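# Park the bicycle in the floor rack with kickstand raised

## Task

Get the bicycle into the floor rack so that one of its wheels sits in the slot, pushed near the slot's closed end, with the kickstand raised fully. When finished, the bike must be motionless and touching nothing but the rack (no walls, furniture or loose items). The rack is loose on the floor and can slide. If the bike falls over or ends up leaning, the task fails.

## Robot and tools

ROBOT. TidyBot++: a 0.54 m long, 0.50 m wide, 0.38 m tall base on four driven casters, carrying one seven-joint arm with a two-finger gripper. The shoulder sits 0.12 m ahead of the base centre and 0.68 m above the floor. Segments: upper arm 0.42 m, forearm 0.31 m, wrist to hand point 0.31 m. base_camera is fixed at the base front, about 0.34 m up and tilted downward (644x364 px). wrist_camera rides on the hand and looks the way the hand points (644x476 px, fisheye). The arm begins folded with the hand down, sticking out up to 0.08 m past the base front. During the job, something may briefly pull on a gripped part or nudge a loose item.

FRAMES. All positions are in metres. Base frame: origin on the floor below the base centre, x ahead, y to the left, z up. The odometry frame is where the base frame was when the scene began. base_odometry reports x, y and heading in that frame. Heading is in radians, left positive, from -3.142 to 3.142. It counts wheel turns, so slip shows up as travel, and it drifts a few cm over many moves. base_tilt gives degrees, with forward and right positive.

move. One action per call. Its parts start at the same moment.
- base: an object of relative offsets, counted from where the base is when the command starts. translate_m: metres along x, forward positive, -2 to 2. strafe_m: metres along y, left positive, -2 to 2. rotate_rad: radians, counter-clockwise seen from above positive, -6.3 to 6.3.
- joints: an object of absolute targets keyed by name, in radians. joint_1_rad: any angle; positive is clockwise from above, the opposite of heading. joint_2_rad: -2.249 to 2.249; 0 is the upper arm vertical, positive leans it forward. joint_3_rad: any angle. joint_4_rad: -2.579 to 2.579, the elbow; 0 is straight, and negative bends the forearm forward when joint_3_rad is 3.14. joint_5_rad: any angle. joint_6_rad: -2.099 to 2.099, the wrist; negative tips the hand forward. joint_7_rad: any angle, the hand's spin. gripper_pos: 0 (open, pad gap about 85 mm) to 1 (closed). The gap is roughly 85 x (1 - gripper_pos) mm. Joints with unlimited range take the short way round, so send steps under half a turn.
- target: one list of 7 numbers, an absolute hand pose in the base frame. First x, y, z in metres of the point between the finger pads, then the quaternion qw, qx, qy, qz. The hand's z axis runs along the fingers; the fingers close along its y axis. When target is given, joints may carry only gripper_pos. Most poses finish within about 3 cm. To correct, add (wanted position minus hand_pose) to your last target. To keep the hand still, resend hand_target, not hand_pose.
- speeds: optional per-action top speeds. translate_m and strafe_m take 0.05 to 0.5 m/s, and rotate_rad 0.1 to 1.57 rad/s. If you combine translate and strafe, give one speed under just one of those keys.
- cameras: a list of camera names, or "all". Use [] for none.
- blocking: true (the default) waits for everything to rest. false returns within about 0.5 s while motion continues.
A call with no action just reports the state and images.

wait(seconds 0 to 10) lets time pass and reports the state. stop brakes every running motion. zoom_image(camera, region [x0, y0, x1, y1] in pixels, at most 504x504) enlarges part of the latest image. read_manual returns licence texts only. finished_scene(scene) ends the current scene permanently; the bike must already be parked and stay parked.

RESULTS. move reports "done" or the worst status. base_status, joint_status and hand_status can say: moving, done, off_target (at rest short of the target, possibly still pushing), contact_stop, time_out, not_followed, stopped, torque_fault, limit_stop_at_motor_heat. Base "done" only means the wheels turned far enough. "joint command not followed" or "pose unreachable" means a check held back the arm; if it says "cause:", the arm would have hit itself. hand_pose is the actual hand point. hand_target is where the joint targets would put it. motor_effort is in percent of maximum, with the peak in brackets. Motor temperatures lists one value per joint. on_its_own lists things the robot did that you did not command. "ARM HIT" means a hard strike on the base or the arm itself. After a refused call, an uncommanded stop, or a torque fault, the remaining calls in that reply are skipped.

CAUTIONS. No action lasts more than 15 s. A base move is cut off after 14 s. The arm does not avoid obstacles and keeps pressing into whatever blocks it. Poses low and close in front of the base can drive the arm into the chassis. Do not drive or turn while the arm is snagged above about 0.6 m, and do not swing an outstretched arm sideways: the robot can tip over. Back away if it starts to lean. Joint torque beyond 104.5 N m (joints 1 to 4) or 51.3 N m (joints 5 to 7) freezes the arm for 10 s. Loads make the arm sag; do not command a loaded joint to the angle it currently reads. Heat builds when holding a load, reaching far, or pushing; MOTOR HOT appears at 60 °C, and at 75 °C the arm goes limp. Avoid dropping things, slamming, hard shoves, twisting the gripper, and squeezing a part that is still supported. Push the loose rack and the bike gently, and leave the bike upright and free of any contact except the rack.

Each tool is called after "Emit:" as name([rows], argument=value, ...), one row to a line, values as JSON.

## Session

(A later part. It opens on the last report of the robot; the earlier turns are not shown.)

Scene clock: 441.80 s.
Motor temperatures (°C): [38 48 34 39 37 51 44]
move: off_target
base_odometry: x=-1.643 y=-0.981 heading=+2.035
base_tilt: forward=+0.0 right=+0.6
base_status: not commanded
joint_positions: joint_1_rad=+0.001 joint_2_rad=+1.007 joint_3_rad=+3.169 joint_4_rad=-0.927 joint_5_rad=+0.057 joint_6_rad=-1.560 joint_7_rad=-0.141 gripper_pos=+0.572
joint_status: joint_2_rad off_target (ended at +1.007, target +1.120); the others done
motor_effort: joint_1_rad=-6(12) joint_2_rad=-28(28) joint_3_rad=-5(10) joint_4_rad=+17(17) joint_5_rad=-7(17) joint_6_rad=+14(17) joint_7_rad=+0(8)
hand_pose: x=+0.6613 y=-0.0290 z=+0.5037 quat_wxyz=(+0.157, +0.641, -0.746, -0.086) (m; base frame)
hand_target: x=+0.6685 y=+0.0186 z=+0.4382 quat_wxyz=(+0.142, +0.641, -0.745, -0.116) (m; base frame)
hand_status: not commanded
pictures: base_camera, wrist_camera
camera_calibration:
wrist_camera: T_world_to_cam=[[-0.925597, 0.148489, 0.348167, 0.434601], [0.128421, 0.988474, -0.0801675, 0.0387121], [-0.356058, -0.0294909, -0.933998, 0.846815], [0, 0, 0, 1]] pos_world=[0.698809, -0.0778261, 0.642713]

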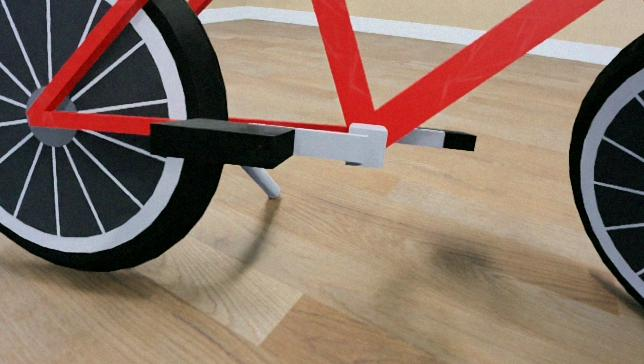

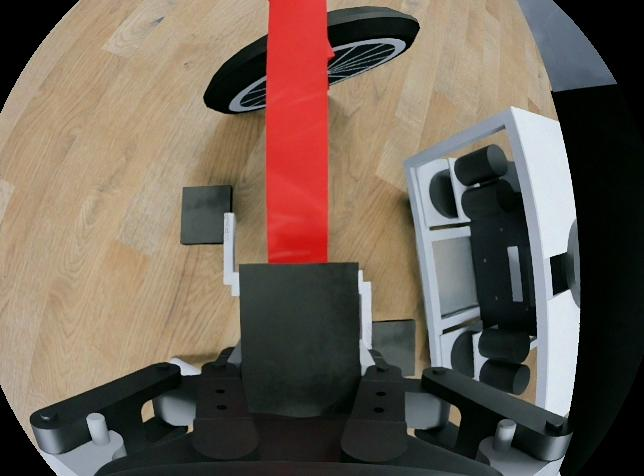

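Emit:
move(joints={"joint_2_rad":1.17,"joint_4_rad":-0.9,"joint_6_rad":-1.45})

Emit:
zoom_image(camera="base_camera", region=[60, 120, 420, 340])

Scene clock: 442.60 s.
Motor temperatures (°C): [38 48 34 39 37 51 44]
move: off_target
base_odometry: x=-1.643 y=-0.981 heading=+2.035
base_tilt: forward=+0.0 right=+0.6
base_status: not commanded
joint_positions: joint_1_rad=+0.001 joint_2_rad=+1.009 joint_3_rad=+3.169 joint_4_rad=-0.922 joint_5_rad=+0.057 joint_6_rad=-1.561 joint_7_rad=-0.141 gripper_pos=+0.572
joint_status: joint_2_rad off_target (ended at +1.009, target +1.170); joint_6_rad off_target (ended at -1.561, target -1.450); the others done
motor_effort: joint_1_rad=-7(7) joint_2_rad=-20(28) joint_3_rad=-5(6) joint_4_rad=+16(17) joint_5_rad=-8(9) joint_6_rad=+21(21) joint_7_rad=-2(2)
hand_pose: x=+0.6624 y=-0.0290 z=+0.5032 quat_wxyz=(+0.157, +0.642, -0.746, -0.086) (m; base frame)
hand_target: x=+0.6671 y=+0.0185 z=+0.4062 quat_wxyz=(+0.146, +0.641, -0.744, -0.119) (m; base frame)
hand_status: not commanded
pictures: base_camera, wrist_camera
camera_calibration:
wrist_camera: T_world_to_cam=[[-0.925922, 0.148473, 0.34731, 0.436397], [0.128452, 0.988474, -0.0801164, 0.0384921], [-0.355202, -0.029569, -0.934322, 0.846269], [0, 0, 0, 1]] pos_world=[0.699722, -0.0778182, 0.642207]

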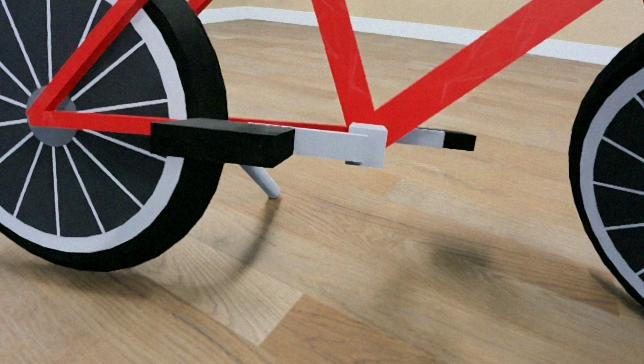

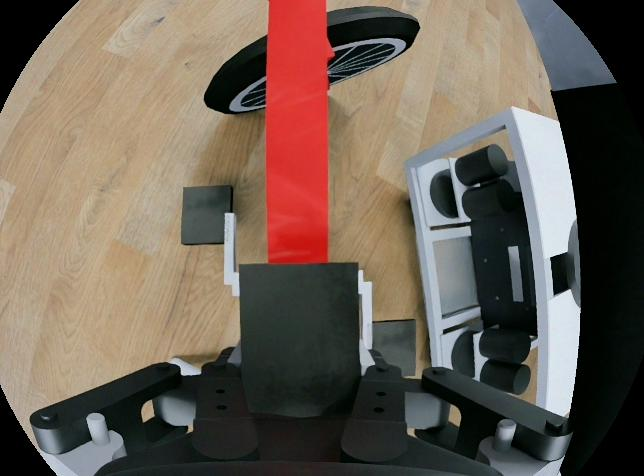

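Scaled by 1.400.

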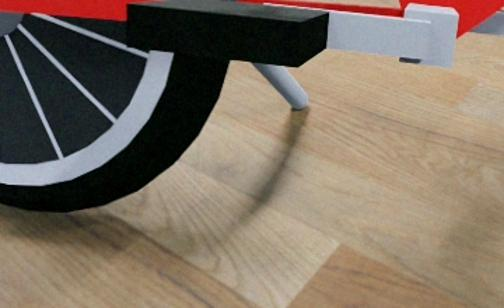

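Emit:
move(joints={"joint_2_rad":1.06,"joint_4_rad":-0.9,"joint_6_rad":-1.54})

Emit:
move(joints={"gripper_pos":0.5})

Scene clock: 443.63 s.
Motor temperatures (°C): [38 48 34 39 37 51 44]
move: off_target
base_odometry: x=-1.643 y=-0.981 heading=+2.035
base_tilt: forward=+0.0 right=+0.6
base_status: not commanded
joint_positions: joint_1_rad=+0.001 joint_2_rad=+1.009 joint_3_rad=+3.169 joint_4_rad=-0.922 joint_5_rad=+0.057 joint_6_rad=-1.564 joint_7_rad=-0.141 gripper_pos=+0.572
joint_status: joint_2_rad off_target (ended at +1.009, target +1.060); the others done
motor_effort: joint_1_rad=-7(7) joint_2_rad=-32(32) joint_3_rad=-6(6) joint_4_rad=+17(18) joint_5_rad=-8(9) joint_6_rad=+10(22) joint_7_rad=-1(2)
hand_pose: x=+0.6616 y=-0.0290 z=+0.5040 quat_wxyz=(+0.158, +0.641, -0.746, -0.087) (m; base frame)
hand_target: x=+0.6674 y=+0.0185 z=+0.4767 quat_wxyz=(+0.138, +0.642, -0.746, -0.113) (m; base frame)
hand_status: not commanded
pictures: base_camera, wrist_camera
camera_calibration:
wrist_camera: T_world_to_cam=[[-0.924992, 0.148728, 0.349671, 0.433611], [0.12851, 0.988438, -0.0804685, 0.0387683], [-0.357596, -0.0294965, -0.93341, 0.847878], [0, 0, 0, 1]] pos_world=[0.699303, -0.0778007, 0.642916]

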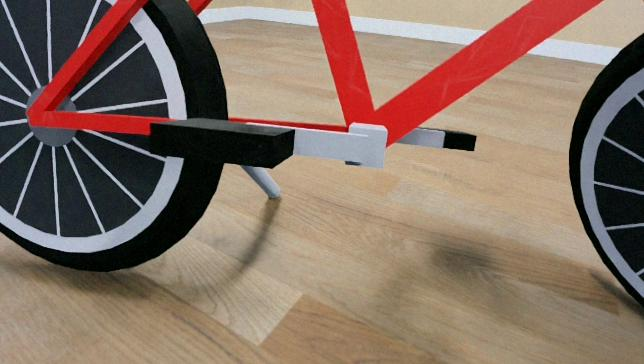

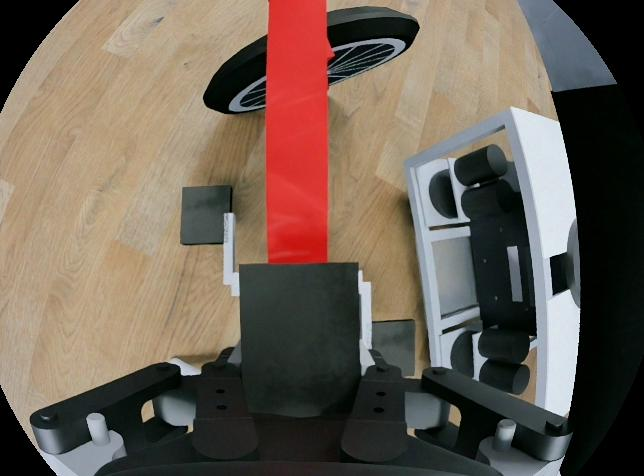

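Scene clock: 444.70 s.
Motor temperatures (°C): [38 48 34 39 37 51 44]
move: done
base_odometry: x=-1.643 y=-0.981 heading=+2.035
base_tilt: forward=+0.0 right=+0.6
base_status: not commanded
joint_positions: joint_1_rad=-0.008 joint_2_rad=+1.022 joint_3_rad=+3.160 joint_4_rad=-0.937 joint_5_rad=+0.050 joint_6_rad=-1.591 joint_7_rad=-0.141 gripper_pos=+0.500
joint_status: all done
motor_effort: joint_1_rad=-3(7) joint_2_rad=-41(43) joint_3_rad=-2(6) joint_4_rad=+21(23) joint_5_rad=-3(9) joint_6_rad=+12(14) joint_7_rad=+0(1)
hand_pose: x=+0.6455 y=-0.0177 z=+0.4970 quat_wxyz=(+0.174, +0.643, -0.738, -0.109) (m; base frame)
hand_target: x=+0.6674 y=+0.0185 z=+0.4767 quat_wxyz=(+0.138, +0.642, -0.746, -0.113) (m; base frame)
hand_status: not commanded
pictures: base_camera, wrist_camera
camera_calibration:
wrist_camera: T_world_to_cam=[[-0.905466, 0.134862, 0.402423, 0.380432], [0.114854, 0.990655, -0.0735669, 0.0345586], [-0.408583, -0.0203924, -0.912493, 0.858638], [0, 0, 0, 1]] pos_world=[0.691325, -0.0680316, 0.632949]

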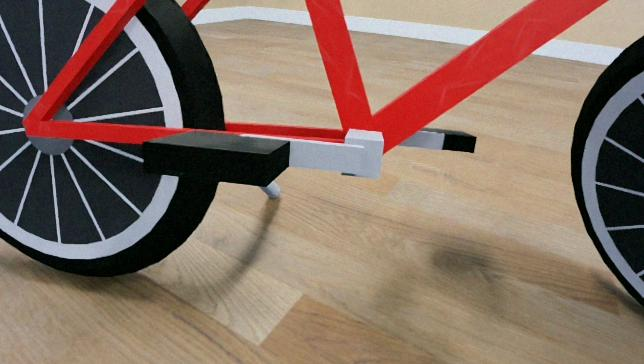

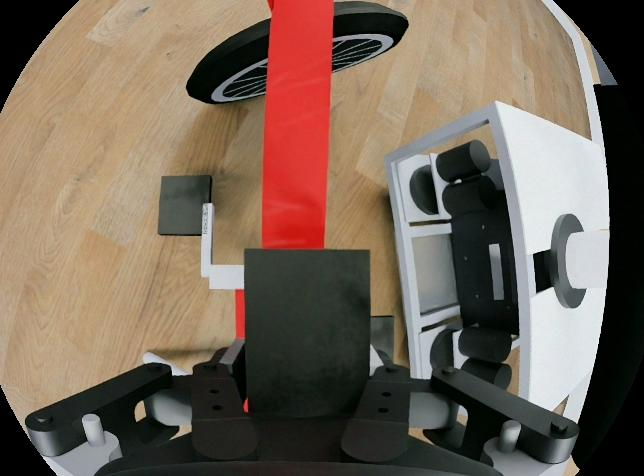

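Emit:
move(joints={"gripper_pos":1.0}, cameras=["base_camera"])

Emit:
move(joints={"joint_2_rad":1.10,"joint_4_rad":-0.78,"joint_6_rad":-1.62})

Scene clock: 445.80 s.
Motor temperatures (°C): [38 48 34 39 37 51 44]
move: off_target
base_odometry: x=-1.643 y=-0.981 heading=+2.035
base_tilt: forward=+0.0 right=+0.6
base_status: not commanded
joint_positions: joint_1_rad=+0.003 joint_2_rad=+1.020 joint_3_rad=+3.160 joint_4_rad=-0.912 joint_5_rad=+0.052 joint_6_rad=-1.573 joint_7_rad=-0.133 gripper_pos=+0.567
joint_status: gripper_pos off_target (ended at +0.567, target +1.000)
motor_effort: joint_1_rad=-6(8) joint_2_rad=-36(42) joint_3_rad=-3(5) joint_4_rad=+16(21) joint_5_rad=-8(10) joint_6_rad=+3(13) joint_7_rad=-6(7)
hand_pose: x=+0.6610 y=-0.0246 z=+0.5003 quat_wxyz=(+0.157, +0.645, -0.742, -0.095) (m; base frame)
hand_target: x=+0.6674 y=+0.0185 z=+0.4767 quat_wxyz=(+0.138, +0.642, -0.746, -0.113) (m; base frame)
hand_status: not commanded
pictures: base_camera

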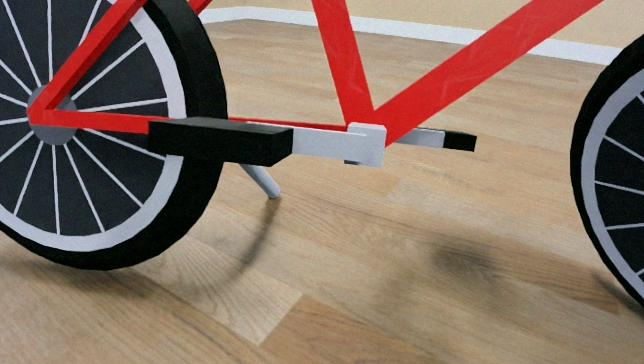

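Scene clock: 446.90 s.
Motor temperatures (°C): [38 48 34 39 37 51 44]
move: done
base_odometry: x=-1.643 y=-0.981 heading=+2.035
base_tilt: forward=+0.0 right=+0.6
base_status: not commanded
joint_positions: joint_1_rad=-0.005 joint_2_rad=+1.064 joint_3_rad=+3.158 joint_4_rad=-0.810 joint_5_rad=+0.051 joint_6_rad=-1.625 joint_7_rad=-0.138 gripper_pos=+0.570
joint_status: all done
motor_effort: joint_1_rad=-5(9) joint_2_rad=-45(45) joint_3_rad=-4(5) joint_4_rad=+19(21) joint_5_rad=-8(9) joint_6_rad=+2(6) joint_7_rad=-2(9)
hand_pose: x=+0.6782 y=-0.0185 z=+0.5009 quat_wxyz=(+0.155, +0.646, -0.741, -0.093) (m; base frame)
hand_target: x=+0.6839 y=+0.0190 z=+0.4855 quat_wxyz=(+0.138, +0.642, -0.746, -0.113) (m; base frame)
hand_status: not commanded
pictures: base_camera, wrist_camera
camera_calibration:
wrist_camera: T_world_to_cam=[[-0.925022, 0.133566, 0.35566, 0.445252], [0.117521, 0.990845, -0.0664512, 0.026545], [-0.36128, -0.0196713, -0.93225, 0.853345], [0, 0, 0, 1]] pos_world=[0.717044, -0.0689861, 0.638937]

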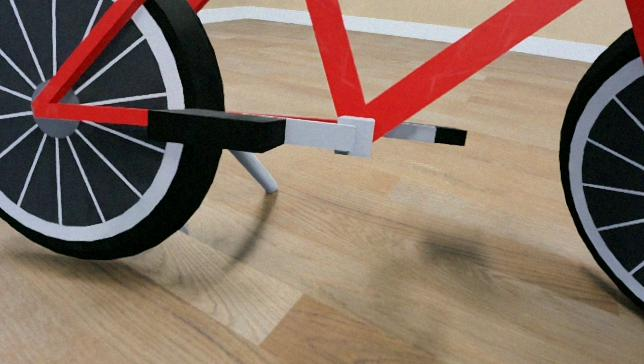

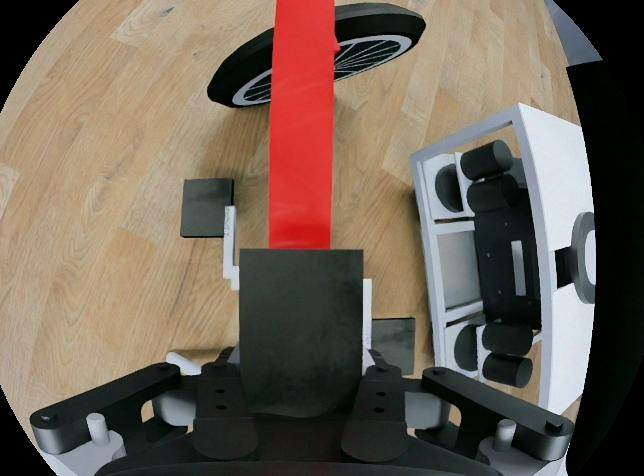

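Emit:
move(joints={"joint_2_rad":1.06,"joint_4_rad":-0.9,"joint_6_rad":-1.54}, cameras=[])

Emit:
move(joints={"gripper_pos":0.5}, cameras=[])

Emit:
move(joints={"gripper_pos":0.38})

Scene clock: 448.07 s.
Motor temperatures (°C): [38 48 34 39 37 51 44]
move: done
base_odometry: x=-1.643 y=-0.981 heading=+2.035
base_tilt: forward=+0.0 right=+0.6
base_status: not commanded
joint_positions: joint_1_rad=-0.010 joint_2_rad=+1.035 joint_3_rad=+3.158 joint_4_rad=-0.875 joint_5_rad=+0.051 joint_6_rad=-1.580 joint_7_rad=-0.145 gripper_pos=+0.570
joint_status: all done
motor_effort: joint_1_rad=-1(5) joint_2_rad=-36(44) joint_3_rad=-4(4) joint_4_rad=+12(18) joint_5_rad=-8(8) joint_6_rad=-3(3) joint_7_rad=+1(2)
hand_pose: x=+0.6712 y=-0.0161 z=+0.5001 quat_wxyz=(+0.152, +0.647, -0.742, -0.089) (m; base frame)
hand_target: x=+0.6674 y=+0.0185 z=+0.4767 quat_wxyz=(+0.138, +0.642, -0.746, -0.113) (m; base frame)
hand_status: not commanded
pictures: none
No camera images: "cameras" was empty.

Scene clock: 449.27 s.
Motor temperatures (°C): [38 48 34 39 37 51 44]
move: done
base_odometry: x=-1.643 y=-0.981 heading=+2.035
base_tilt: forward=+0.0 right=+0.6
base_status: not commanded
joint_positions: joint_1_rad=-0.017 joint_2_rad=+1.039 joint_3_rad=+3.146 joint_4_rad=-0.913 joint_5_rad=+0.027 joint_6_rad=-1.600 joint_7_rad=-0.145 gripper_pos=+0.500
joint_status: all done
motor_effort: joint_1_rad=-1(7) joint_2_rad=-42(45) joint_3_rad=-1(5) joint_4_rad=+16(20) joint_5_rad=-1(8) joint_6_rad=+4(8) joint_7_rad=+0(1)
hand_pose: x=+0.6495 y=+0.0002 z=+0.4932 quat_wxyz=(+0.165, +0.647, -0.734, -0.121) (m; base frame)
hand_target: x=+0.6674 y=+0.0185 z=+0.4767 quat_wxyz=(+0.138, +0.642, -0.746, -0.113) (m; base frame)
hand_status: not commanded
pictures: none
No camera images: "cameras" was empty.

Scene clock: 449.80 s.
Motor temperatures (°C): [38 48 34 39 37 51 44]
move: done
base_odometry: x=-1.643 y=-0.981 heading=+2.035
base_tilt: forward=+0.0 right=+0.6
base_status: not commanded
joint_positions: joint_1_rad=-0.017 joint_2_rad=+1.040 joint_3_rad=+3.146 joint_4_rad=-0.909 joint_5_rad=+0.027 joint_6_rad=-1.589 joint_7_rad=-0.145 gripper_pos=+0.380
joint_status: all done
motor_effort: joint_1_rad=-1(1) joint_2_rad=-44(47) joint_3_rad=+0(1) joint_4_rad=+16(16) joint_5_rad=-1(2) joint_6_rad=+2(2) joint_7_rad=+0(0)
hand_pose: x=+0.6541 y=+0.0005 z=+0.4917 quat_wxyz=(+0.159, +0.648, -0.735, -0.116) (m; base frame)
hand_target: x=+0.6674 y=+0.0185 z=+0.4767 quat_wxyz=(+0.138, +0.642, -0.746, -0.113) (m; base frame)
hand_status: not commanded
pictures: base_camera, wrist_camera
camera_calibration:
wrist_camera: T_world_to_cam=[[-0.911237, 0.117839, 0.394665, 0.395503], [0.110862, 0.993009, -0.0405239, 0.00154969], [-0.396681, 0.00682655, -0.917931, 0.852532], [0, 0, 0, 1]] pos_world=[0.698408, -0.0539644, 0.626538]

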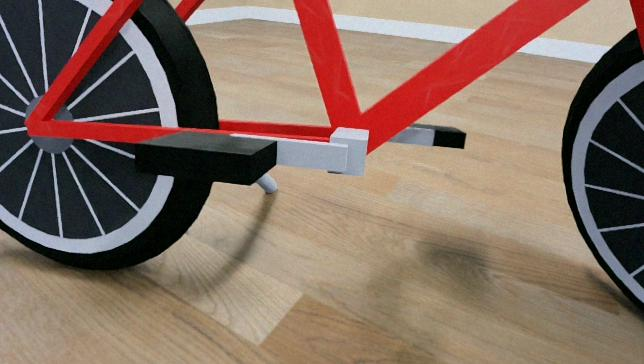

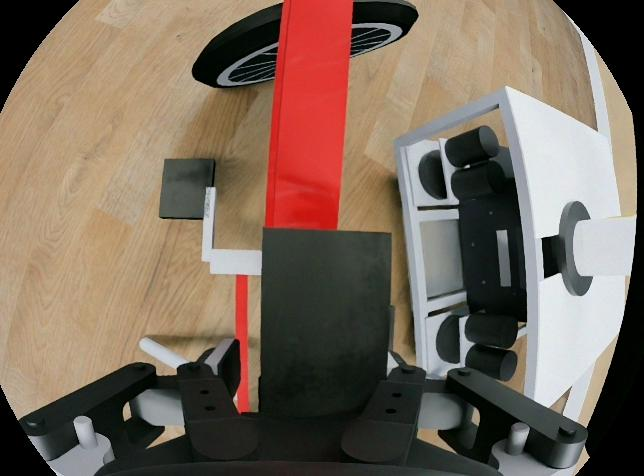

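Emit:
move(base={"translate_m":-0.012}, speeds={"translate_m":0.05})

Scene clock: 450.63 s.
Motor temperatures (°C): [38 48 34 39 37 51 44]
move: done
base_odometry: x=-1.638 y=-0.992 heading=+2.035
base_tilt: forward=+0.0 right=+0.6
base_status: done
joint_positions: joint_1_rad=-0.018 joint_2_rad=+1.044 joint_3_rad=+3.146 joint_4_rad=-0.902 joint_5_rad=+0.027 joint_6_rad=-1.569 joint_7_rad=-0.145 gripper_pos=+0.380
joint_status: not commanded
motor_effort: joint_1_rad=+0(1) joint_2_rad=-47(48) joint_3_rad=+0(1) joint_4_rad=+14(15) joint_5_rad=-1(2) joint_6_rad=-3(4) joint_7_rad=+1(1)
hand_pose: x=+0.6618 y=+0.0007 z=+0.4885 quat_wxyz=(+0.151, +0.650, -0.737, -0.109) (m; base frame)
hand_target: x=+0.6674 y=+0.0185 z=+0.4767 quat_wxyz=(+0.138, +0.642, -0.746, -0.113) (m; base frame)
hand_status: not commanded
pictures: base_camera, wrist_camera
camera_calibration:
wrist_camera: T_world_to_cam=[[-0.920066, 0.11695, 0.373899, 0.419749], [0.111011, 0.993113, -0.0374622, -0.00121757], [-0.375705, 0.00703926, -0.926712, 0.843037], [0, 0, 0, 1]] pos_world=[0.703065, -0.0538149, 0.624264]

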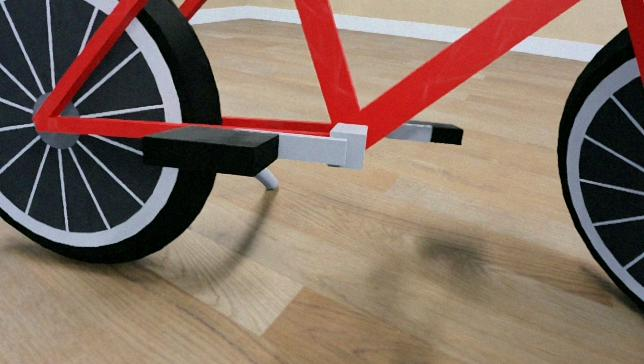

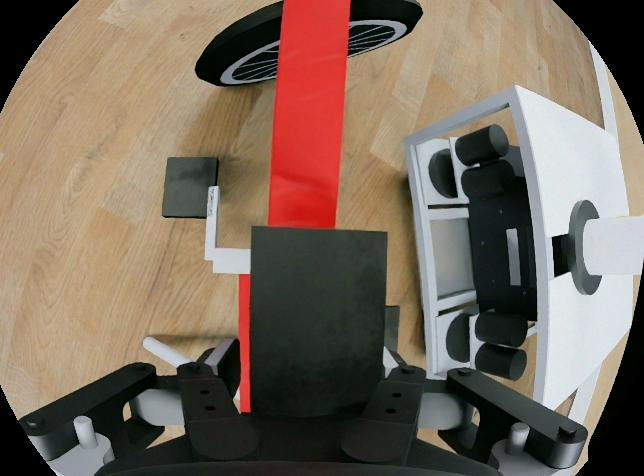

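Emit:
move(joints={"gripper_pos":0.2})

Scene clock: 451.30 s.
Motor temperatures (°C): [38 48 34 39 37 51 44]
move: done
base_odometry: x=-1.638 y=-0.992 heading=+2.035
base_tilt: forward=+0.0 right=+0.6
base_status: not commanded
joint_positions: joint_1_rad=-0.018 joint_2_rad=+1.044 joint_3_rad=+3.146 joint_4_rad=-0.902 joint_5_rad=+0.027 joint_6_rad=-1.569 joint_7_rad=-0.145 gripper_pos=+0.200
joint_status: all done
motor_effort: joint_1_rad=+0(1) joint_2_rad=-46(47) joint_3_rad=-1(1) joint_4_rad=+14(14) joint_5_rad=+0(2) joint_6_rad=-3(3) joint_7_rad=+1(1)
hand_pose: x=+0.6618 y=+0.0007 z=+0.4885 quat_wxyz=(+0.151, +0.650, -0.737, -0.109) (m; base frame)
hand_target: x=+0.6674 y=+0.0185 z=+0.4767 quat_wxyz=(+0.138, +0.642, -0.746, -0.113) (m; base frame)
hand_status: not commanded
pictures: base_camera, wrist_camera
camera_calibration:
wrist_camera: T_world_to_cam=[[-0.920066, 0.11695, 0.373899, 0.419749], [0.111011, 0.993113, -0.0374622, -0.00121757], [-0.375705, 0.00703926, -0.926712, 0.843037], [0, 0, 0, 1]] pos_world=[0.703065, -0.0538149, 0.624264]

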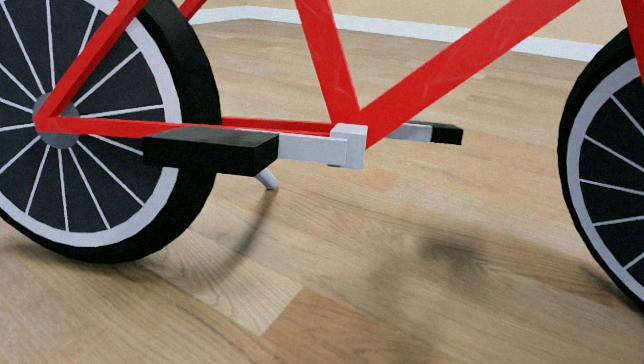

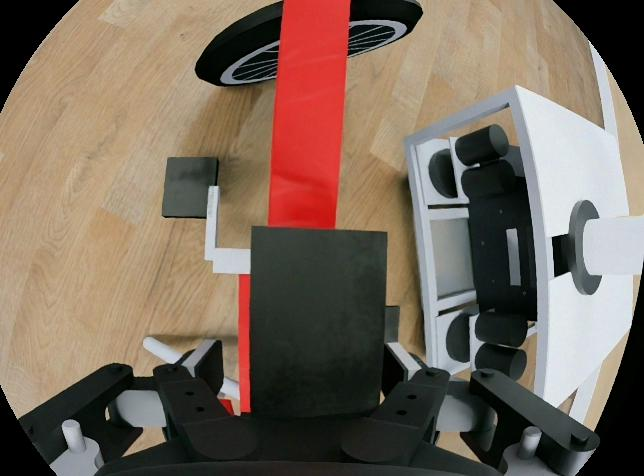

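Emit:
move(joints={"gripper_pos":0.0}, cameras=[])

Emit:
move(target=[0.71, 0.018, 0.59, 0.138, 0.642, -0.746, -0.113])

Scene clock: 452.07 s.
Motor temperatures (°C): [38 48 34 39 37 51 44]
move: done
base_odometry: x=-1.638 y=-0.992 heading=+2.035
base_tilt: forward=+0.0 right=+0.6
base_status: not commanded
joint_positions: joint_1_rad=-0.018 joint_2_rad=+1.044 joint_3_rad=+3.146 joint_4_rad=-0.902 joint_5_rad=+0.027 joint_6_rad=-1.569 joint_7_rad=-0.145 gripper_pos=+0.000
joint_status: all done
motor_effort: joint_1_rad=+0(0) joint_2_rad=-46(47) joint_3_rad=+0(1) joint_4_rad=+14(14) joint_5_rad=-1(2) joint_6_rad=-3(3) joint_7_rad=+0(1)
hand_pose: x=+0.6618 y=+0.0007 z=+0.4885 quat_wxyz=(+0.151, +0.650, -0.737, -0.109) (m; base frame)
hand_target: x=+0.6674 y=+0.0185 z=+0.4767 quat_wxyz=(+0.138, +0.642, -0.746, -0.113) (m; base frame)
hand_status: not commanded
pictures: none
No camera images: "cameras" was empty.

Scene clock: 454.13 s.
Motor temperatures (°C): [38 48 34 39 37 51 44]
move: off_target
base_odometry: x=-1.638 y=-0.992 heading=+2.035
base_tilt: forward=+0.0 right=+0.6
base_status: not commanded
joint_positions: joint_1_rad=-0.036 joint_2_rad=+1.152 joint_3_rad=+3.313 joint_4_rad=-0.288 joint_5_rad=-0.101 joint_6_rad=-2.003 joint_7_rad=-0.145 gripper_pos=+0.000
joint_status: not commanded
motor_effort: joint_1_rad=+0(1) joint_2_rad=-50(51) joint_3_rad=+0(1) joint_4_rad=+15(18) joint_5_rad=-1(2) joint_6_rad=-3(3) joint_7_rad=+1(1)
hand_pose: x=+0.7239 y=-0.0042 z=+0.5956 quat_wxyz=(+0.130, +0.635, -0.757, -0.077) (m; base frame)
hand_target: x=+0.7100 y=+0.0180 z=+0.5900 quat_wxyz=(+0.138, +0.642, -0.746, -0.113) (m; base frame)
hand_status: off_target (0.027 m and 4.5 deg from the pose sent, 0.114 m and 2.1 deg at the start)
pictures: base_camera, wrist_camera
camera_calibration:
wrist_camera: T_world_to_cam=[[-0.939348, 0.166459, 0.29986, 0.495665], [0.157189, 0.986038, -0.0549595, -0.0223178], [-0.304822, -0.00449156, -0.952399, 0.929636], [0, 0, 0, 1]] pos_world=[0.752483, -0.0563261, 0.735527]

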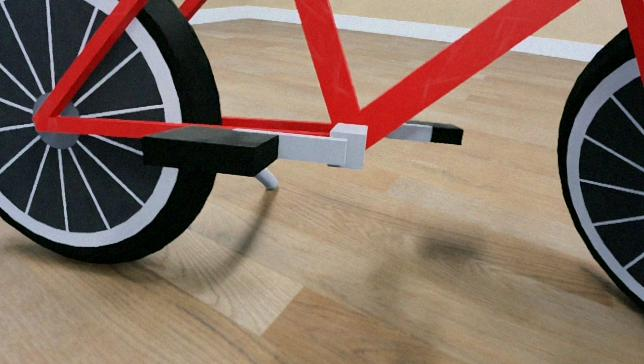

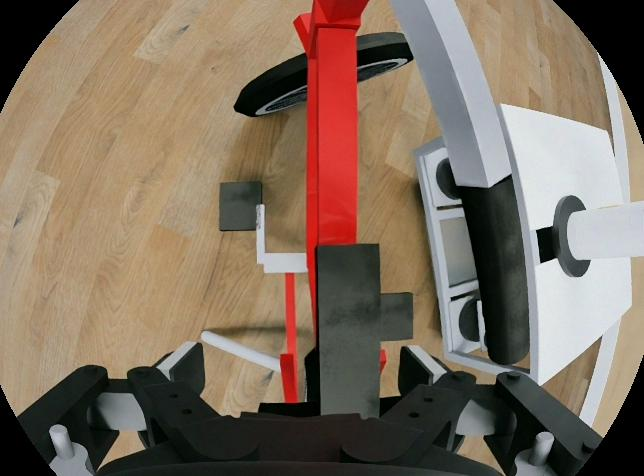

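Emit:
move(target=[0.70, 0.018, 0.70, 0.138, 0.642, -0.746, -0.113])

Scene clock: 456.83 s.
Motor temperatures (°C): [38 48 34 39 37 51 44]
move: off_target
base_odometry: x=-1.638 y=-0.992 heading=+2.035
base_tilt: forward=+0.0 right=+0.6
base_status: not commanded
joint_positions: joint_1_rad=-0.210 joint_2_rad=+1.044 joint_3_rad=+3.618 joint_4_rad=-0.131 joint_5_rad=-0.238 joint_6_rad=-2.046 joint_7_rad=-0.020 gripper_pos=+0.000
joint_status: not commanded
motor_effort: joint_1_rad=+0(7) joint_2_rad=-48(53) joint_3_rad=+1(1) joint_4_rad=+14(16) joint_5_rad=+1(3) joint_6_rad=-1(3) joint_7_rad=+0(1)
hand_pose: x=+0.7488 y=+0.0578 z=+0.7081 quat_wxyz=(+0.086, +0.716, -0.691, +0.051) (m; base frame)
hand_target: x=+0.7338 y=+0.0599 z=+0.7142 quat_wxyz=(+0.098, +0.728, -0.678, +0.033) (m; base frame)
hand_status: off_target (0.064 m and 22.4 deg from the pose sent, 0.109 m and 4.5 deg at the start; a joint's target at an end of its range on 56 of 62 steps)
pictures: base_camera, wrist_camera
camera_calibration:
wrist_camera: T_world_to_cam=[[-0.996522, -0.0409077, 0.0725935, 0.690747], [-0.0514533, 0.987357, -0.149928, 0.14225], [-0.0655425, -0.153142, -0.986028, 0.897904], [0, 0, 0, 1]] pos_world=[0.754515, 0.025312, 0.856542]

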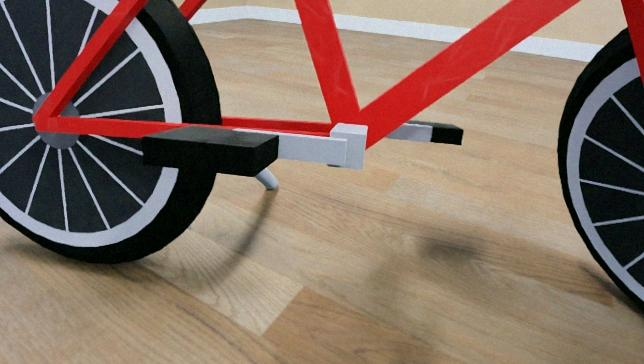

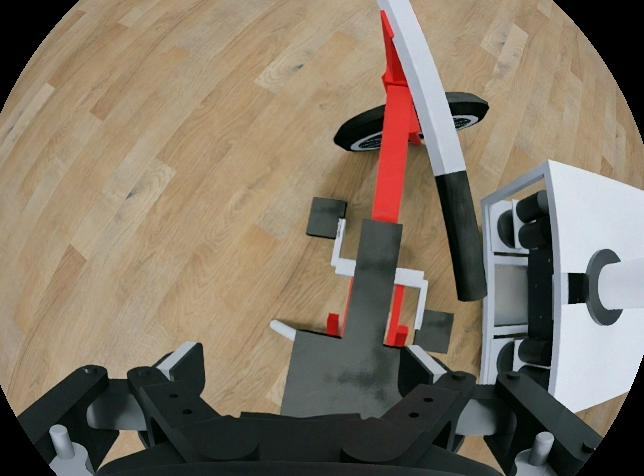

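Emit:
move(base={"translate_m":-0.35}, speeds={"translate_m":0.2}, cameras=[])

Emit:
move(joints={"joint_1_rad":0,"joint_2_rad":-0.5,"joint_3_rad":3.14,"joint_4_rad":-1.7,"joint_5_rad":0,"joint_6_rad":-1.2,"joint_7_rad":1.57})

Scene clock: 459.40 s.
Motor temperatures (°C): [38 48 34 39 37 51 44]
move: done
base_odometry: x=-1.481 y=-1.305 heading=+2.035
base_tilt: forward=+0.0 right=+0.6
base_status: done
joint_positions: joint_1_rad=-0.210 joint_2_rad=+1.044 joint_3_rad=+3.619 joint_4_rad=-0.131 joint_5_rad=-0.238 joint_6_rad=-2.051 joint_7_rad=-0.020 gripper_pos=+0.000
joint_status: not commanded
motor_effort: joint_1_rad=+0(1) joint_2_rad=-48(51) joint_3_rad=+1(2) joint_4_rad=+14(15) joint_5_rad=-1(2) joint_6_rad=-1(1) joint_7_rad=+1(1)
hand_pose: x=+0.7473 y=+0.0579 z=+0.7083 quat_wxyz=(+0.088, +0.715, -0.691, +0.050) (m; base frame)
hand_target: x=+0.7338 y=+0.0599 z=+0.7142 quat_wxyz=(+0.098, +0.728, -0.678, +0.033) (m; base frame)
hand_status: not commanded
pictures: none
No camera images: "cameras" was empty.

Scene clock: 462.53 s.
Motor temperatures (°C): [38 48 34 39 37 51 44]
move: done
base_odometry: x=-1.481 y=-1.305 heading=+2.035
base_tilt: forward=+0.0 right=+0.6
base_status: not commanded
joint_positions: joint_1_rad=-0.017 joint_2_rad=-0.479 joint_3_rad=+3.158 joint_4_rad=-1.685 joint_5_rad=-0.066 joint_6_rad=-1.247 joint_7_rad=+1.522 gripper_pos=+0.000
joint_status: all done
motor_effort: joint_1_rad=+0(2) joint_2_rad=+0(51) joint_3_rad=+0(3) joint_4_rad=+19(20) joint_5_rad=-2(4) joint_6_rad=+6(6) joint_7_rad=+1(2)
hand_pose: x=+0.4165 y=+0.0195 z=+0.9278 quat_wxyz=(-0.045, +0.940, -0.023, +0.336) (m; base frame)
hand_target: x=+0.4205 y=+0.0020 z=+0.9354 quat_wxyz=(+0.000, +0.932, +0.000, +0.362) (m; base frame)
hand_status: not commanded
pictures: base_camera, wrist_camera
camera_calibration:
wrist_camera: T_world_to_cam=[[-0.0116196, -0.99697, -0.076914, 0.0891612], [-0.79829, 0.0555698, -0.599704, 0.942417], [0.602161, 0.0544314, -0.796517, 0.628916], [0, 0, 0, 1]] pos_world=[0.37465, 0.0022883, 1.07297]

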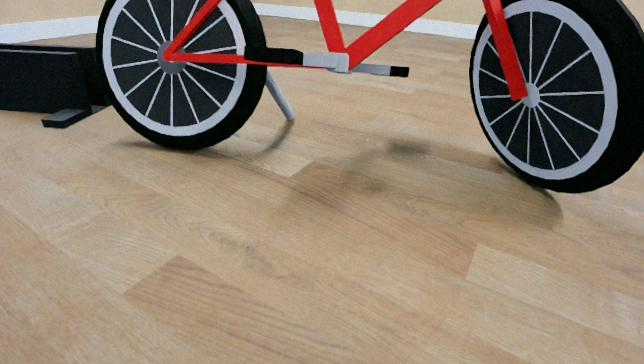

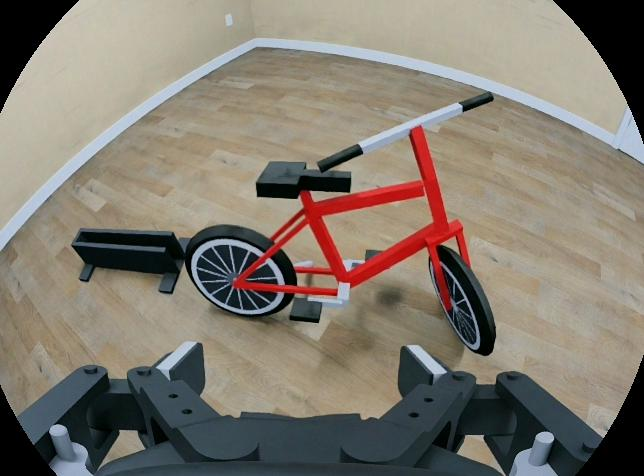

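Emit:
move(base={"strafe_m":-1.15}, cameras=[])

Emit:
move(base={"translate_m":1.9}, cameras=["base_camera"])

Emit:
move(base={"rotate_rad":3.1416}, cameras=[])

Emit:
move(base={"strafe_m":-1.35})

Scene clock: 466.23 s.
Motor temperatures (°C): [38 48 34 39 37 51 44]
move: done
base_odometry: x=-0.453 y=-0.790 heading=+2.035
base_tilt: forward=+0.0 right=+0.6
base_status: done
joint_positions: joint_1_rad=-0.016 joint_2_rad=-0.479 joint_3_rad=+3.152 joint_4_rad=-1.686 joint_5_rad=-0.059 joint_6_rad=-1.245 joint_7_rad=+1.524 gripper_pos=+0.000
joint_status: not commanded
motor_effort: joint_1_rad=-1(1) joint_2_rad=+0(1) joint_3_rad=+0(3) joint_4_rad=+19(20) joint_5_rad=-1(3) joint_6_rad=+5(6) joint_7_rad=+1(1)
hand_pose: x=+0.4166 y=+0.0197 z=+0.9277 quat_wxyz=(-0.041, +0.940, -0.019, +0.337) (m; base frame)
hand_target: x=+0.4205 y=+0.0020 z=+0.9354 quat_wxyz=(+0.000, +0.932, +0.000, +0.362) (m; base frame)
hand_status: not commanded
pictures: none
No camera images: "cameras" was empty.

Scene clock: 471.00 s.
Motor temperatures (°C): [38 47 34 39 37 51 44]
move: done
base_odometry: x=-1.303 y=+0.910 heading=+2.034
base_tilt: forward=+0.0 right=+0.6
base_status: done
joint_positions: joint_1_rad=-0.016 joint_2_rad=-0.488 joint_3_rad=+3.152 joint_4_rad=-1.687 joint_5_rad=-0.059 joint_6_rad=-1.241 joint_7_rad=+1.524 gripper_pos=+0.000
joint_status: not commanded
motor_effort: joint_1_rad=+0(1) joint_2_rad=+0(4) joint_3_rad=+1(1) joint_4_rad=+19(20) joint_5_rad=-1(3) joint_6_rad=+6(6) joint_7_rad=+0(1)
hand_pose: x=+0.4152 y=+0.0196 z=+0.9306 quat_wxyz=(-0.041, +0.938, -0.019, +0.343) (m; base frame)
hand_target: x=+0.4205 y=+0.0020 z=+0.9354 quat_wxyz=(+0.000, +0.932, +0.000, +0.362) (m; base frame)
hand_status: not commanded
pictures: base_camera

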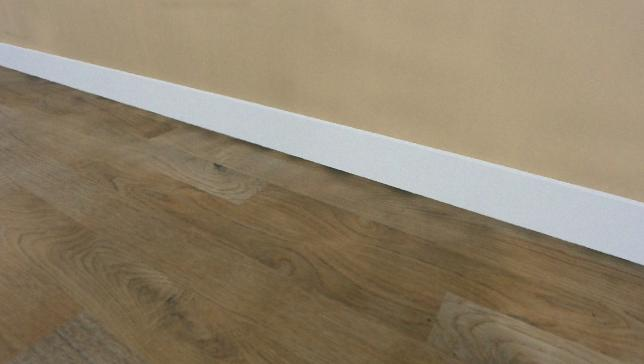

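Scene clock: 474.30 s.
Motor temperatures (°C): [38 47 34 39 37 51 44]
move: done
base_odometry: x=-1.303 y=+0.909 heading=-1.108
base_tilt: forward=+0.0 right=+0.6
base_status: done
joint_positions: joint_1_rad=-0.014 joint_2_rad=-0.488 joint_3_rad=+3.151 joint_4_rad=-1.687 joint_5_rad=-0.058 joint_6_rad=-1.241 joint_7_rad=+1.524 gripper_pos=+0.000
joint_status: not commanded
motor_effort: joint_1_rad=+0(1) joint_2_rad=+0(2) joint_3_rad=+0(2) joint_4_rad=+19(20) joint_5_rad=-1(3) joint_6_rad=+6(6) joint_7_rad=+1(1)
hand_pose: x=+0.4153 y=+0.0188 z=+0.9306 quat_wxyz=(-0.040, +0.938, -0.020, +0.343) (m; base frame)
hand_target: x=+0.4205 y=+0.0020 z=+0.9354 quat_wxyz=(+0.000, +0.932, +0.000, +0.362) (m; base frame)
hand_status: not commanded
pictures: none
No camera images: "cameras" was empty.

Scene clock: 478.07 s.
Motor temperatures (°C): [38 47 34 39 37 51 44]
move: done
base_odometry: x=-2.511 y=+0.307 heading=-1.107
base_tilt: forward=+0.0 right=+0.6
base_status: done
joint_positions: joint_1_rad=-0.014 joint_2_rad=-0.488 joint_3_rad=+3.148 joint_4_rad=-1.687 joint_5_rad=-0.057 joint_6_rad=-1.241 joint_7_rad=+1.524 gripper_pos=+0.000
joint_status: not commanded
motor_effort: joint_1_rad=+0(1) joint_2_rad=+0(1) joint_3_rad=+1(3) joint_4_rad=+19(20) joint_5_rad=-1(3) joint_6_rad=+5(6) joint_7_rad=+0(1)
hand_pose: x=+0.4152 y=+0.0195 z=+0.9305 quat_wxyz=(-0.039, +0.938, -0.018, +0.343) (m; base frame)
hand_target: x=+0.4205 y=+0.0020 z=+0.9354 quat_wxyz=(+0.000, +0.932, +0.000, +0.362) (m; base frame)
hand_status: not commanded
pictures: base_camera, wrist_camera
camera_calibration:
wrist_camera: T_world_to_cam=[[-0.00735056, -0.997988, -0.062968, 0.0746302], [-0.790389, 0.0443722, -0.610996, 0.950482], [0.612561, 0.0452781, -0.789125, 0.620804], [0, 0, 0, 1]] pos_world=[0.371519, 0.00419628, 1.07533]

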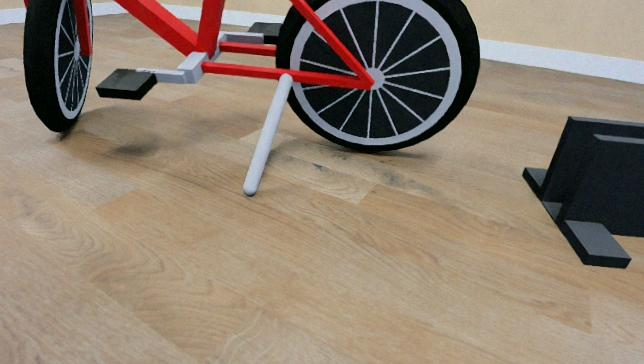

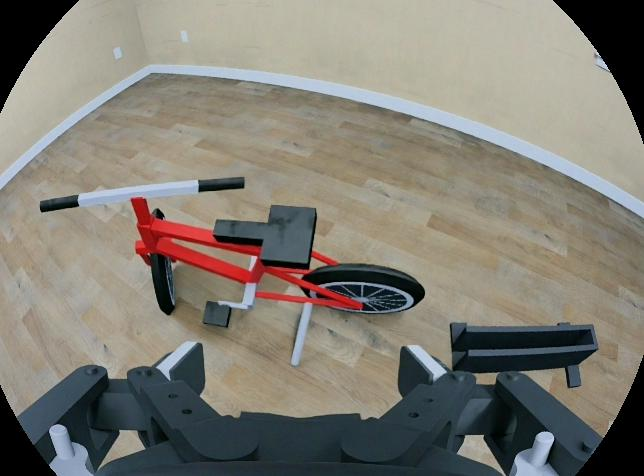

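Emit:
zoom_image(camera="base_camera", region=[464, 90, 644, 290])

Emit:
zoom_image(camera="wrist_camera", region=[280, 220, 630, 420])

Scaled by 2.520.

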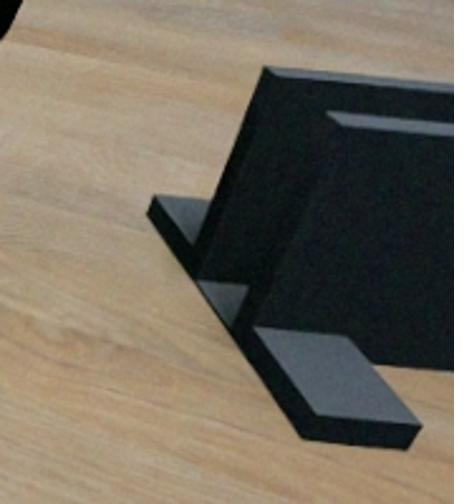

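Scaled by 1.440.

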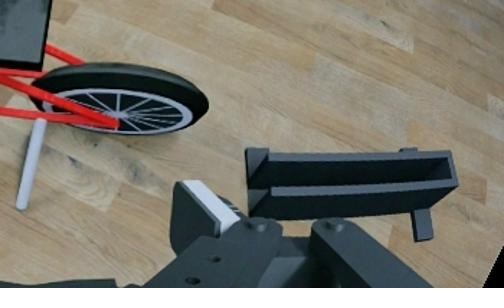

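Emit:
move(base={"strafe_m":-0.37}, joints={"gripper_pos":0.4}, target=[0.64, -0.30, 0.40, 0, 0.643, -0.766, 0])

Scene clock: 481.77 s.
Motor temperatures (°C): [38 47 34 39 37 51 44]
move: off_target
base_odometry: x=-2.842 y=+0.141 heading=-1.106
base_tilt: forward=+0.0 right=+0.6
base_status: done
joint_positions: joint_1_rad=+0.348 joint_2_rad=+1.008 joint_3_rad=+3.458 joint_4_rad=-1.257 joint_5_rad=-0.289 joint_6_rad=-0.982 joint_7_rad=+0.631 gripper_pos=+0.400
joint_status: all done
motor_effort: joint_1_rad=+0(2) joint_2_rad=-44(47) joint_3_rad=+3(4) joint_4_rad=+12(19) joint_5_rad=+0(3) joint_6_rad=+0(6) joint_7_rad=+1(1)
hand_pose: x=+0.6234 y=-0.2866 z=+0.4040 quat_wxyz=(+0.022, +0.682, -0.731, -0.025) (m; base frame)
hand_target: x=+0.6400 y=-0.3000 z=+0.4000 quat_wxyz=(+0.000, +0.643, -0.766, +0.000) (m; base frame)
hand_status: off_target (0.022 m and 7.1 deg from the pose sent, 0.659 m and 103.7 deg at the start)
pictures: base_camera, wrist_camera
camera_calibration:
wrist_camera: T_world_to_cam=[[-0.995073, 0.0536747, 0.0833606, 0.595523], [0.0575245, 0.997352, 0.0444868, 0.286588], [-0.0807521, 0.0490628, -0.995526, 0.608372], [0, 0, 0, 1]] pos_world=[0.625231, -0.347642, 0.543258]

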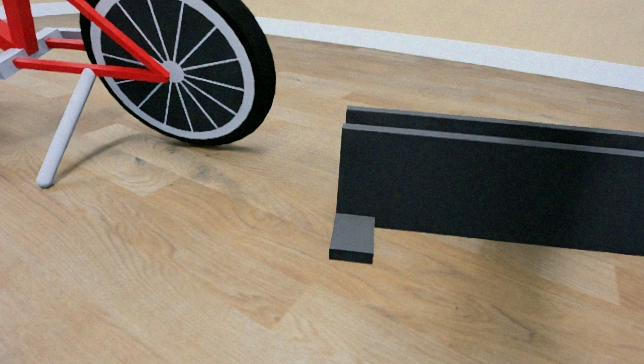

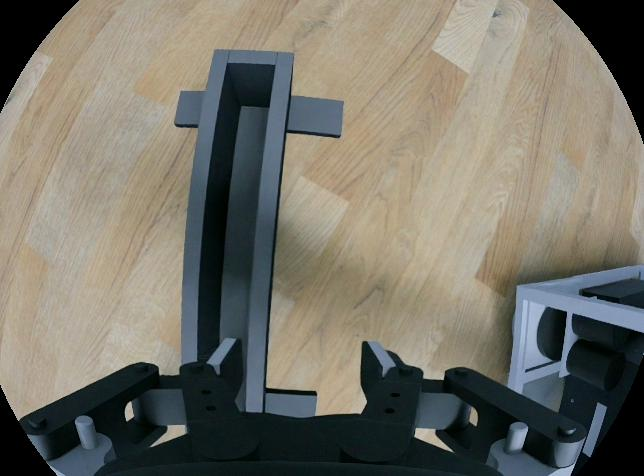

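Emit:
move(target=[0.655, -0.34, 0.2, 0, 0.629, -0.777, 0], cameras=["wrist_camera"])

Scene clock: 483.80 s.
Motor temperatures (°C): [38 47 34 39 37 51 44]
move: off_target
base_odometry: x=-2.842 y=+0.141 heading=-1.106
base_tilt: forward=+0.0 right=+0.6
base_status: not commanded
joint_positions: joint_1_rad=+0.443 joint_2_rad=+1.443 joint_3_rad=+3.438 joint_4_rad=-0.957 joint_5_rad=-0.325 joint_6_rad=-0.845 joint_7_rad=+0.610 gripper_pos=+0.400
joint_status: not commanded
motor_effort: joint_1_rad=+0(1) joint_2_rad=-49(53) joint_3_rad=+3(4) joint_4_rad=+11(13) joint_5_rad=-1(2) joint_6_rad=+0(1) joint_7_rad=+0(1)
hand_pose: x=+0.6285 y=-0.3410 z=+0.2009 quat_wxyz=(+0.037, +0.666, -0.744, -0.023) (m; base frame)
hand_target: x=+0.6550 y=-0.3400 z=+0.2000 quat_wxyz=(+0.000, +0.629, -0.777, +0.000) (m; base frame)
hand_status: off_target (0.026 m and 7.6 deg from the pose sent, 0.213 m and 8.9 deg at the start)
pictures: wrist_camera
camera_calibration:
wrist_camera: T_world_to_cam=[[-0.990173, 0.0962297, 0.10148, 0.628338], [0.0986215, 0.994947, 0.0188109, 0.328165], [-0.0991569, 0.0286341, -0.99466, 0.413618], [0, 0, 0, 1]] pos_world=[0.630812, -0.398816, 0.341472]

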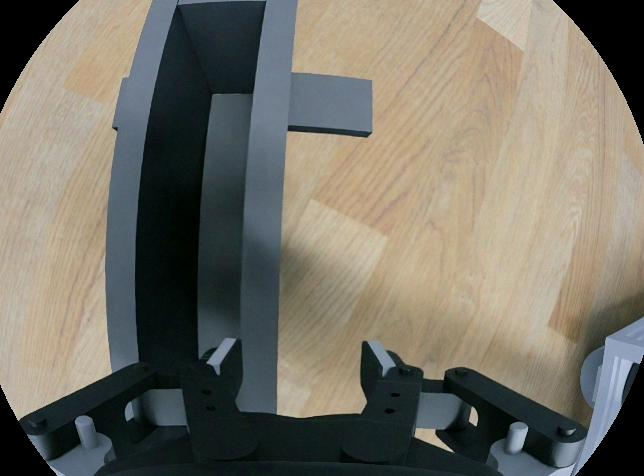

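Emit:
move(target=[0.683, -0.34, 0.15, -0.03, 0.625, -0.777, 0.02], cameras=["wrist_camera"])

Scene clock: 484.93 s.
Motor temperatures (°C): [38 47 34 39 37 51 44]
move: off_target
base_odometry: x=-2.842 y=+0.141 heading=-1.106
base_tilt: forward=+0.0 right=+0.6
base_status: not commanded
joint_positions: joint_1_rad=+0.467 joint_2_rad=+1.529 joint_3_rad=+3.395 joint_4_rad=-0.819 joint_5_rad=-0.339 joint_6_rad=-0.795 joint_7_rad=+0.604 gripper_pos=+0.400
joint_status: not commanded
motor_effort: joint_1_rad=+0(1) joint_2_rad=-44(50) joint_3_rad=+2(4) joint_4_rad=+11(12) joint_5_rad=-1(4) joint_6_rad=+2(7) joint_7_rad=+1(1)
hand_pose: x=+0.6750 y=-0.3480 z=+0.1719 quat_wxyz=(+0.001, +0.668, -0.744, +0.016) (m; base frame)
hand_target: x=+0.6830 y=-0.3400 z=+0.1500 quat_wxyz=(-0.030, +0.626, -0.779, +0.020) (m; base frame)
hand_status: off_target (0.025 m and 7.1 deg from the pose sent, 0.075 m and 10.9 deg at the start)
pictures: wrist_camera
camera_calibration:
wrist_camera: T_world_to_cam=[[-0.995652, 0.0930766, -0.00378332, 0.698693], [0.0929906, 0.995492, 0.0186885, 0.335058], [0.00550573, 0.0182554, -0.999818, 0.31624], [0, 0, 0, 1]] pos_world=[0.662757, -0.404353, 0.312564]

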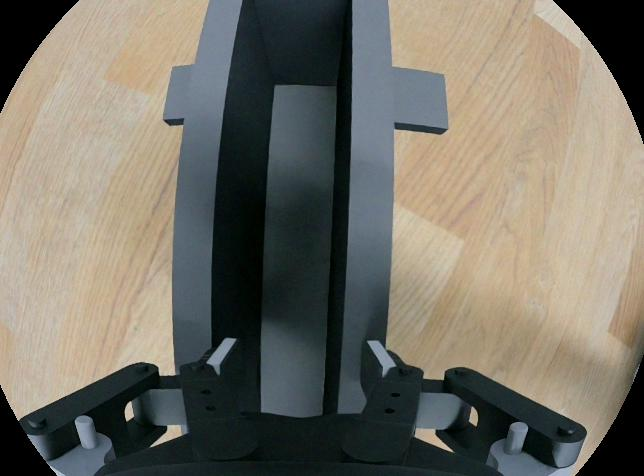

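Emit:
move(target=[0.655, -0.34, 0.185, -0.03, 0.625, -0.777, 0.02], cameras=["wrist_camera"])

Scene clock: 486.27 s.
Motor temperatures (°C): [38 47 34 39 37 51 44]
move: off_target
base_odometry: x=-2.842 y=+0.141 heading=-1.106
base_tilt: forward=+0.0 right=+0.6
base_status: not commanded
joint_positions: joint_1_rad=+0.469 joint_2_rad=+1.475 joint_3_rad=+3.394 joint_4_rad=-1.007 joint_5_rad=-0.397 joint_6_rad=-0.715 joint_7_rad=+0.615 gripper_pos=+0.400
joint_status: not commanded
motor_effort: joint_1_rad=+0(1) joint_2_rad=-48(49) joint_3_rad=+3(3) joint_4_rad=+10(12) joint_5_rad=-1(2) joint_6_rad=+0(5) joint_7_rad=+1(1)
hand_pose: x=+0.6318 y=-0.3318 z=+0.1677 quat_wxyz=(+0.000, +0.637, -0.770, -0.006) (m; base frame)
hand_target: x=+0.6550 y=-0.3400 z=+0.1850 quat_wxyz=(-0.030, +0.626, -0.779, +0.020) (m; base frame)
hand_status: off_target (0.030 m and 4.9 deg from the pose sent, 0.025 m and 7.1 deg at the start)
pictures: wrist_camera
camera_calibration:
wrist_camera: T_world_to_cam=[[-0.984693, 0.172107, 0.0275541, 0.66812], [0.173305, 0.983624, 0.0494884, 0.263222], [-0.0185855, 0.0535061, -0.998395, 0.338646], [0, 0, 0, 1]] pos_world=[0.618569, -0.39202, 0.306667]

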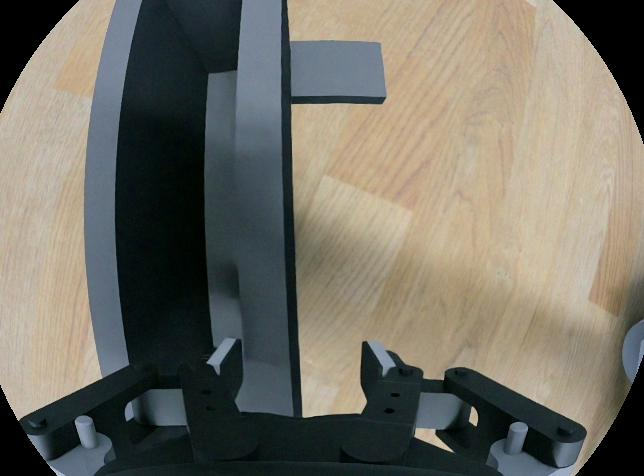

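Emit:
move(target=[0.675, -0.34, 0.165, -0.03, 0.625, -0.777, 0.02], cameras=["wrist_camera"])

Scene clock: 487.30 s.
Motor temperatures (°C): [38 47 34 39 37 51 44]
move: off_target
base_odometry: x=-2.842 y=+0.141 heading=-1.106
base_tilt: forward=+0.0 right=+0.6
base_status: not commanded
joint_positions: joint_1_rad=+0.469 joint_2_rad=+1.495 joint_3_rad=+3.394 joint_4_rad=-0.893 joint_5_rad=-0.397 joint_6_rad=-0.715 joint_7_rad=+0.615 gripper_pos=+0.400
joint_status: not commanded
motor_effort: joint_1_rad=+0(1) joint_2_rad=-50(50) joint_3_rad=+2(3) joint_4_rad=+12(12) joint_5_rad=-1(2) joint_6_rad=+1(1) joint_7_rad=+1(1)
hand_pose: x=+0.6798 y=-0.3508 z=+0.1787 quat_wxyz=(-0.017, +0.648, -0.761, +0.035) (m; base frame)
hand_target: x=+0.6750 y=-0.3400 z=+0.1650 quat_wxyz=(-0.030, +0.626, -0.779, +0.020) (m; base frame)
hand_status: off_target (0.018 m and 4.0 deg from the pose sent, 0.044 m and 4.9 deg at the start)
pictures: wrist_camera
camera_calibration:
wrist_camera: T_world_to_cam=[[-0.987937, 0.143666, -0.0577982, 0.72588], [0.142757, 0.989564, 0.0195881, 0.30123], [0.0600091, 0.0111007, -0.998136, 0.283242], [0, 0, 0, 1]] pos_world=[0.657124, -0.405515, 0.318768]

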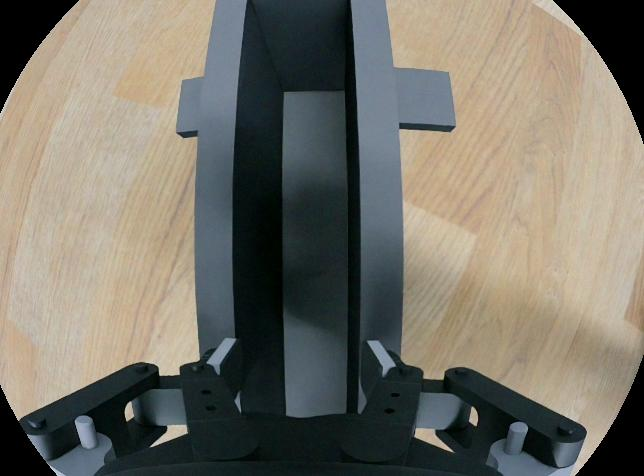

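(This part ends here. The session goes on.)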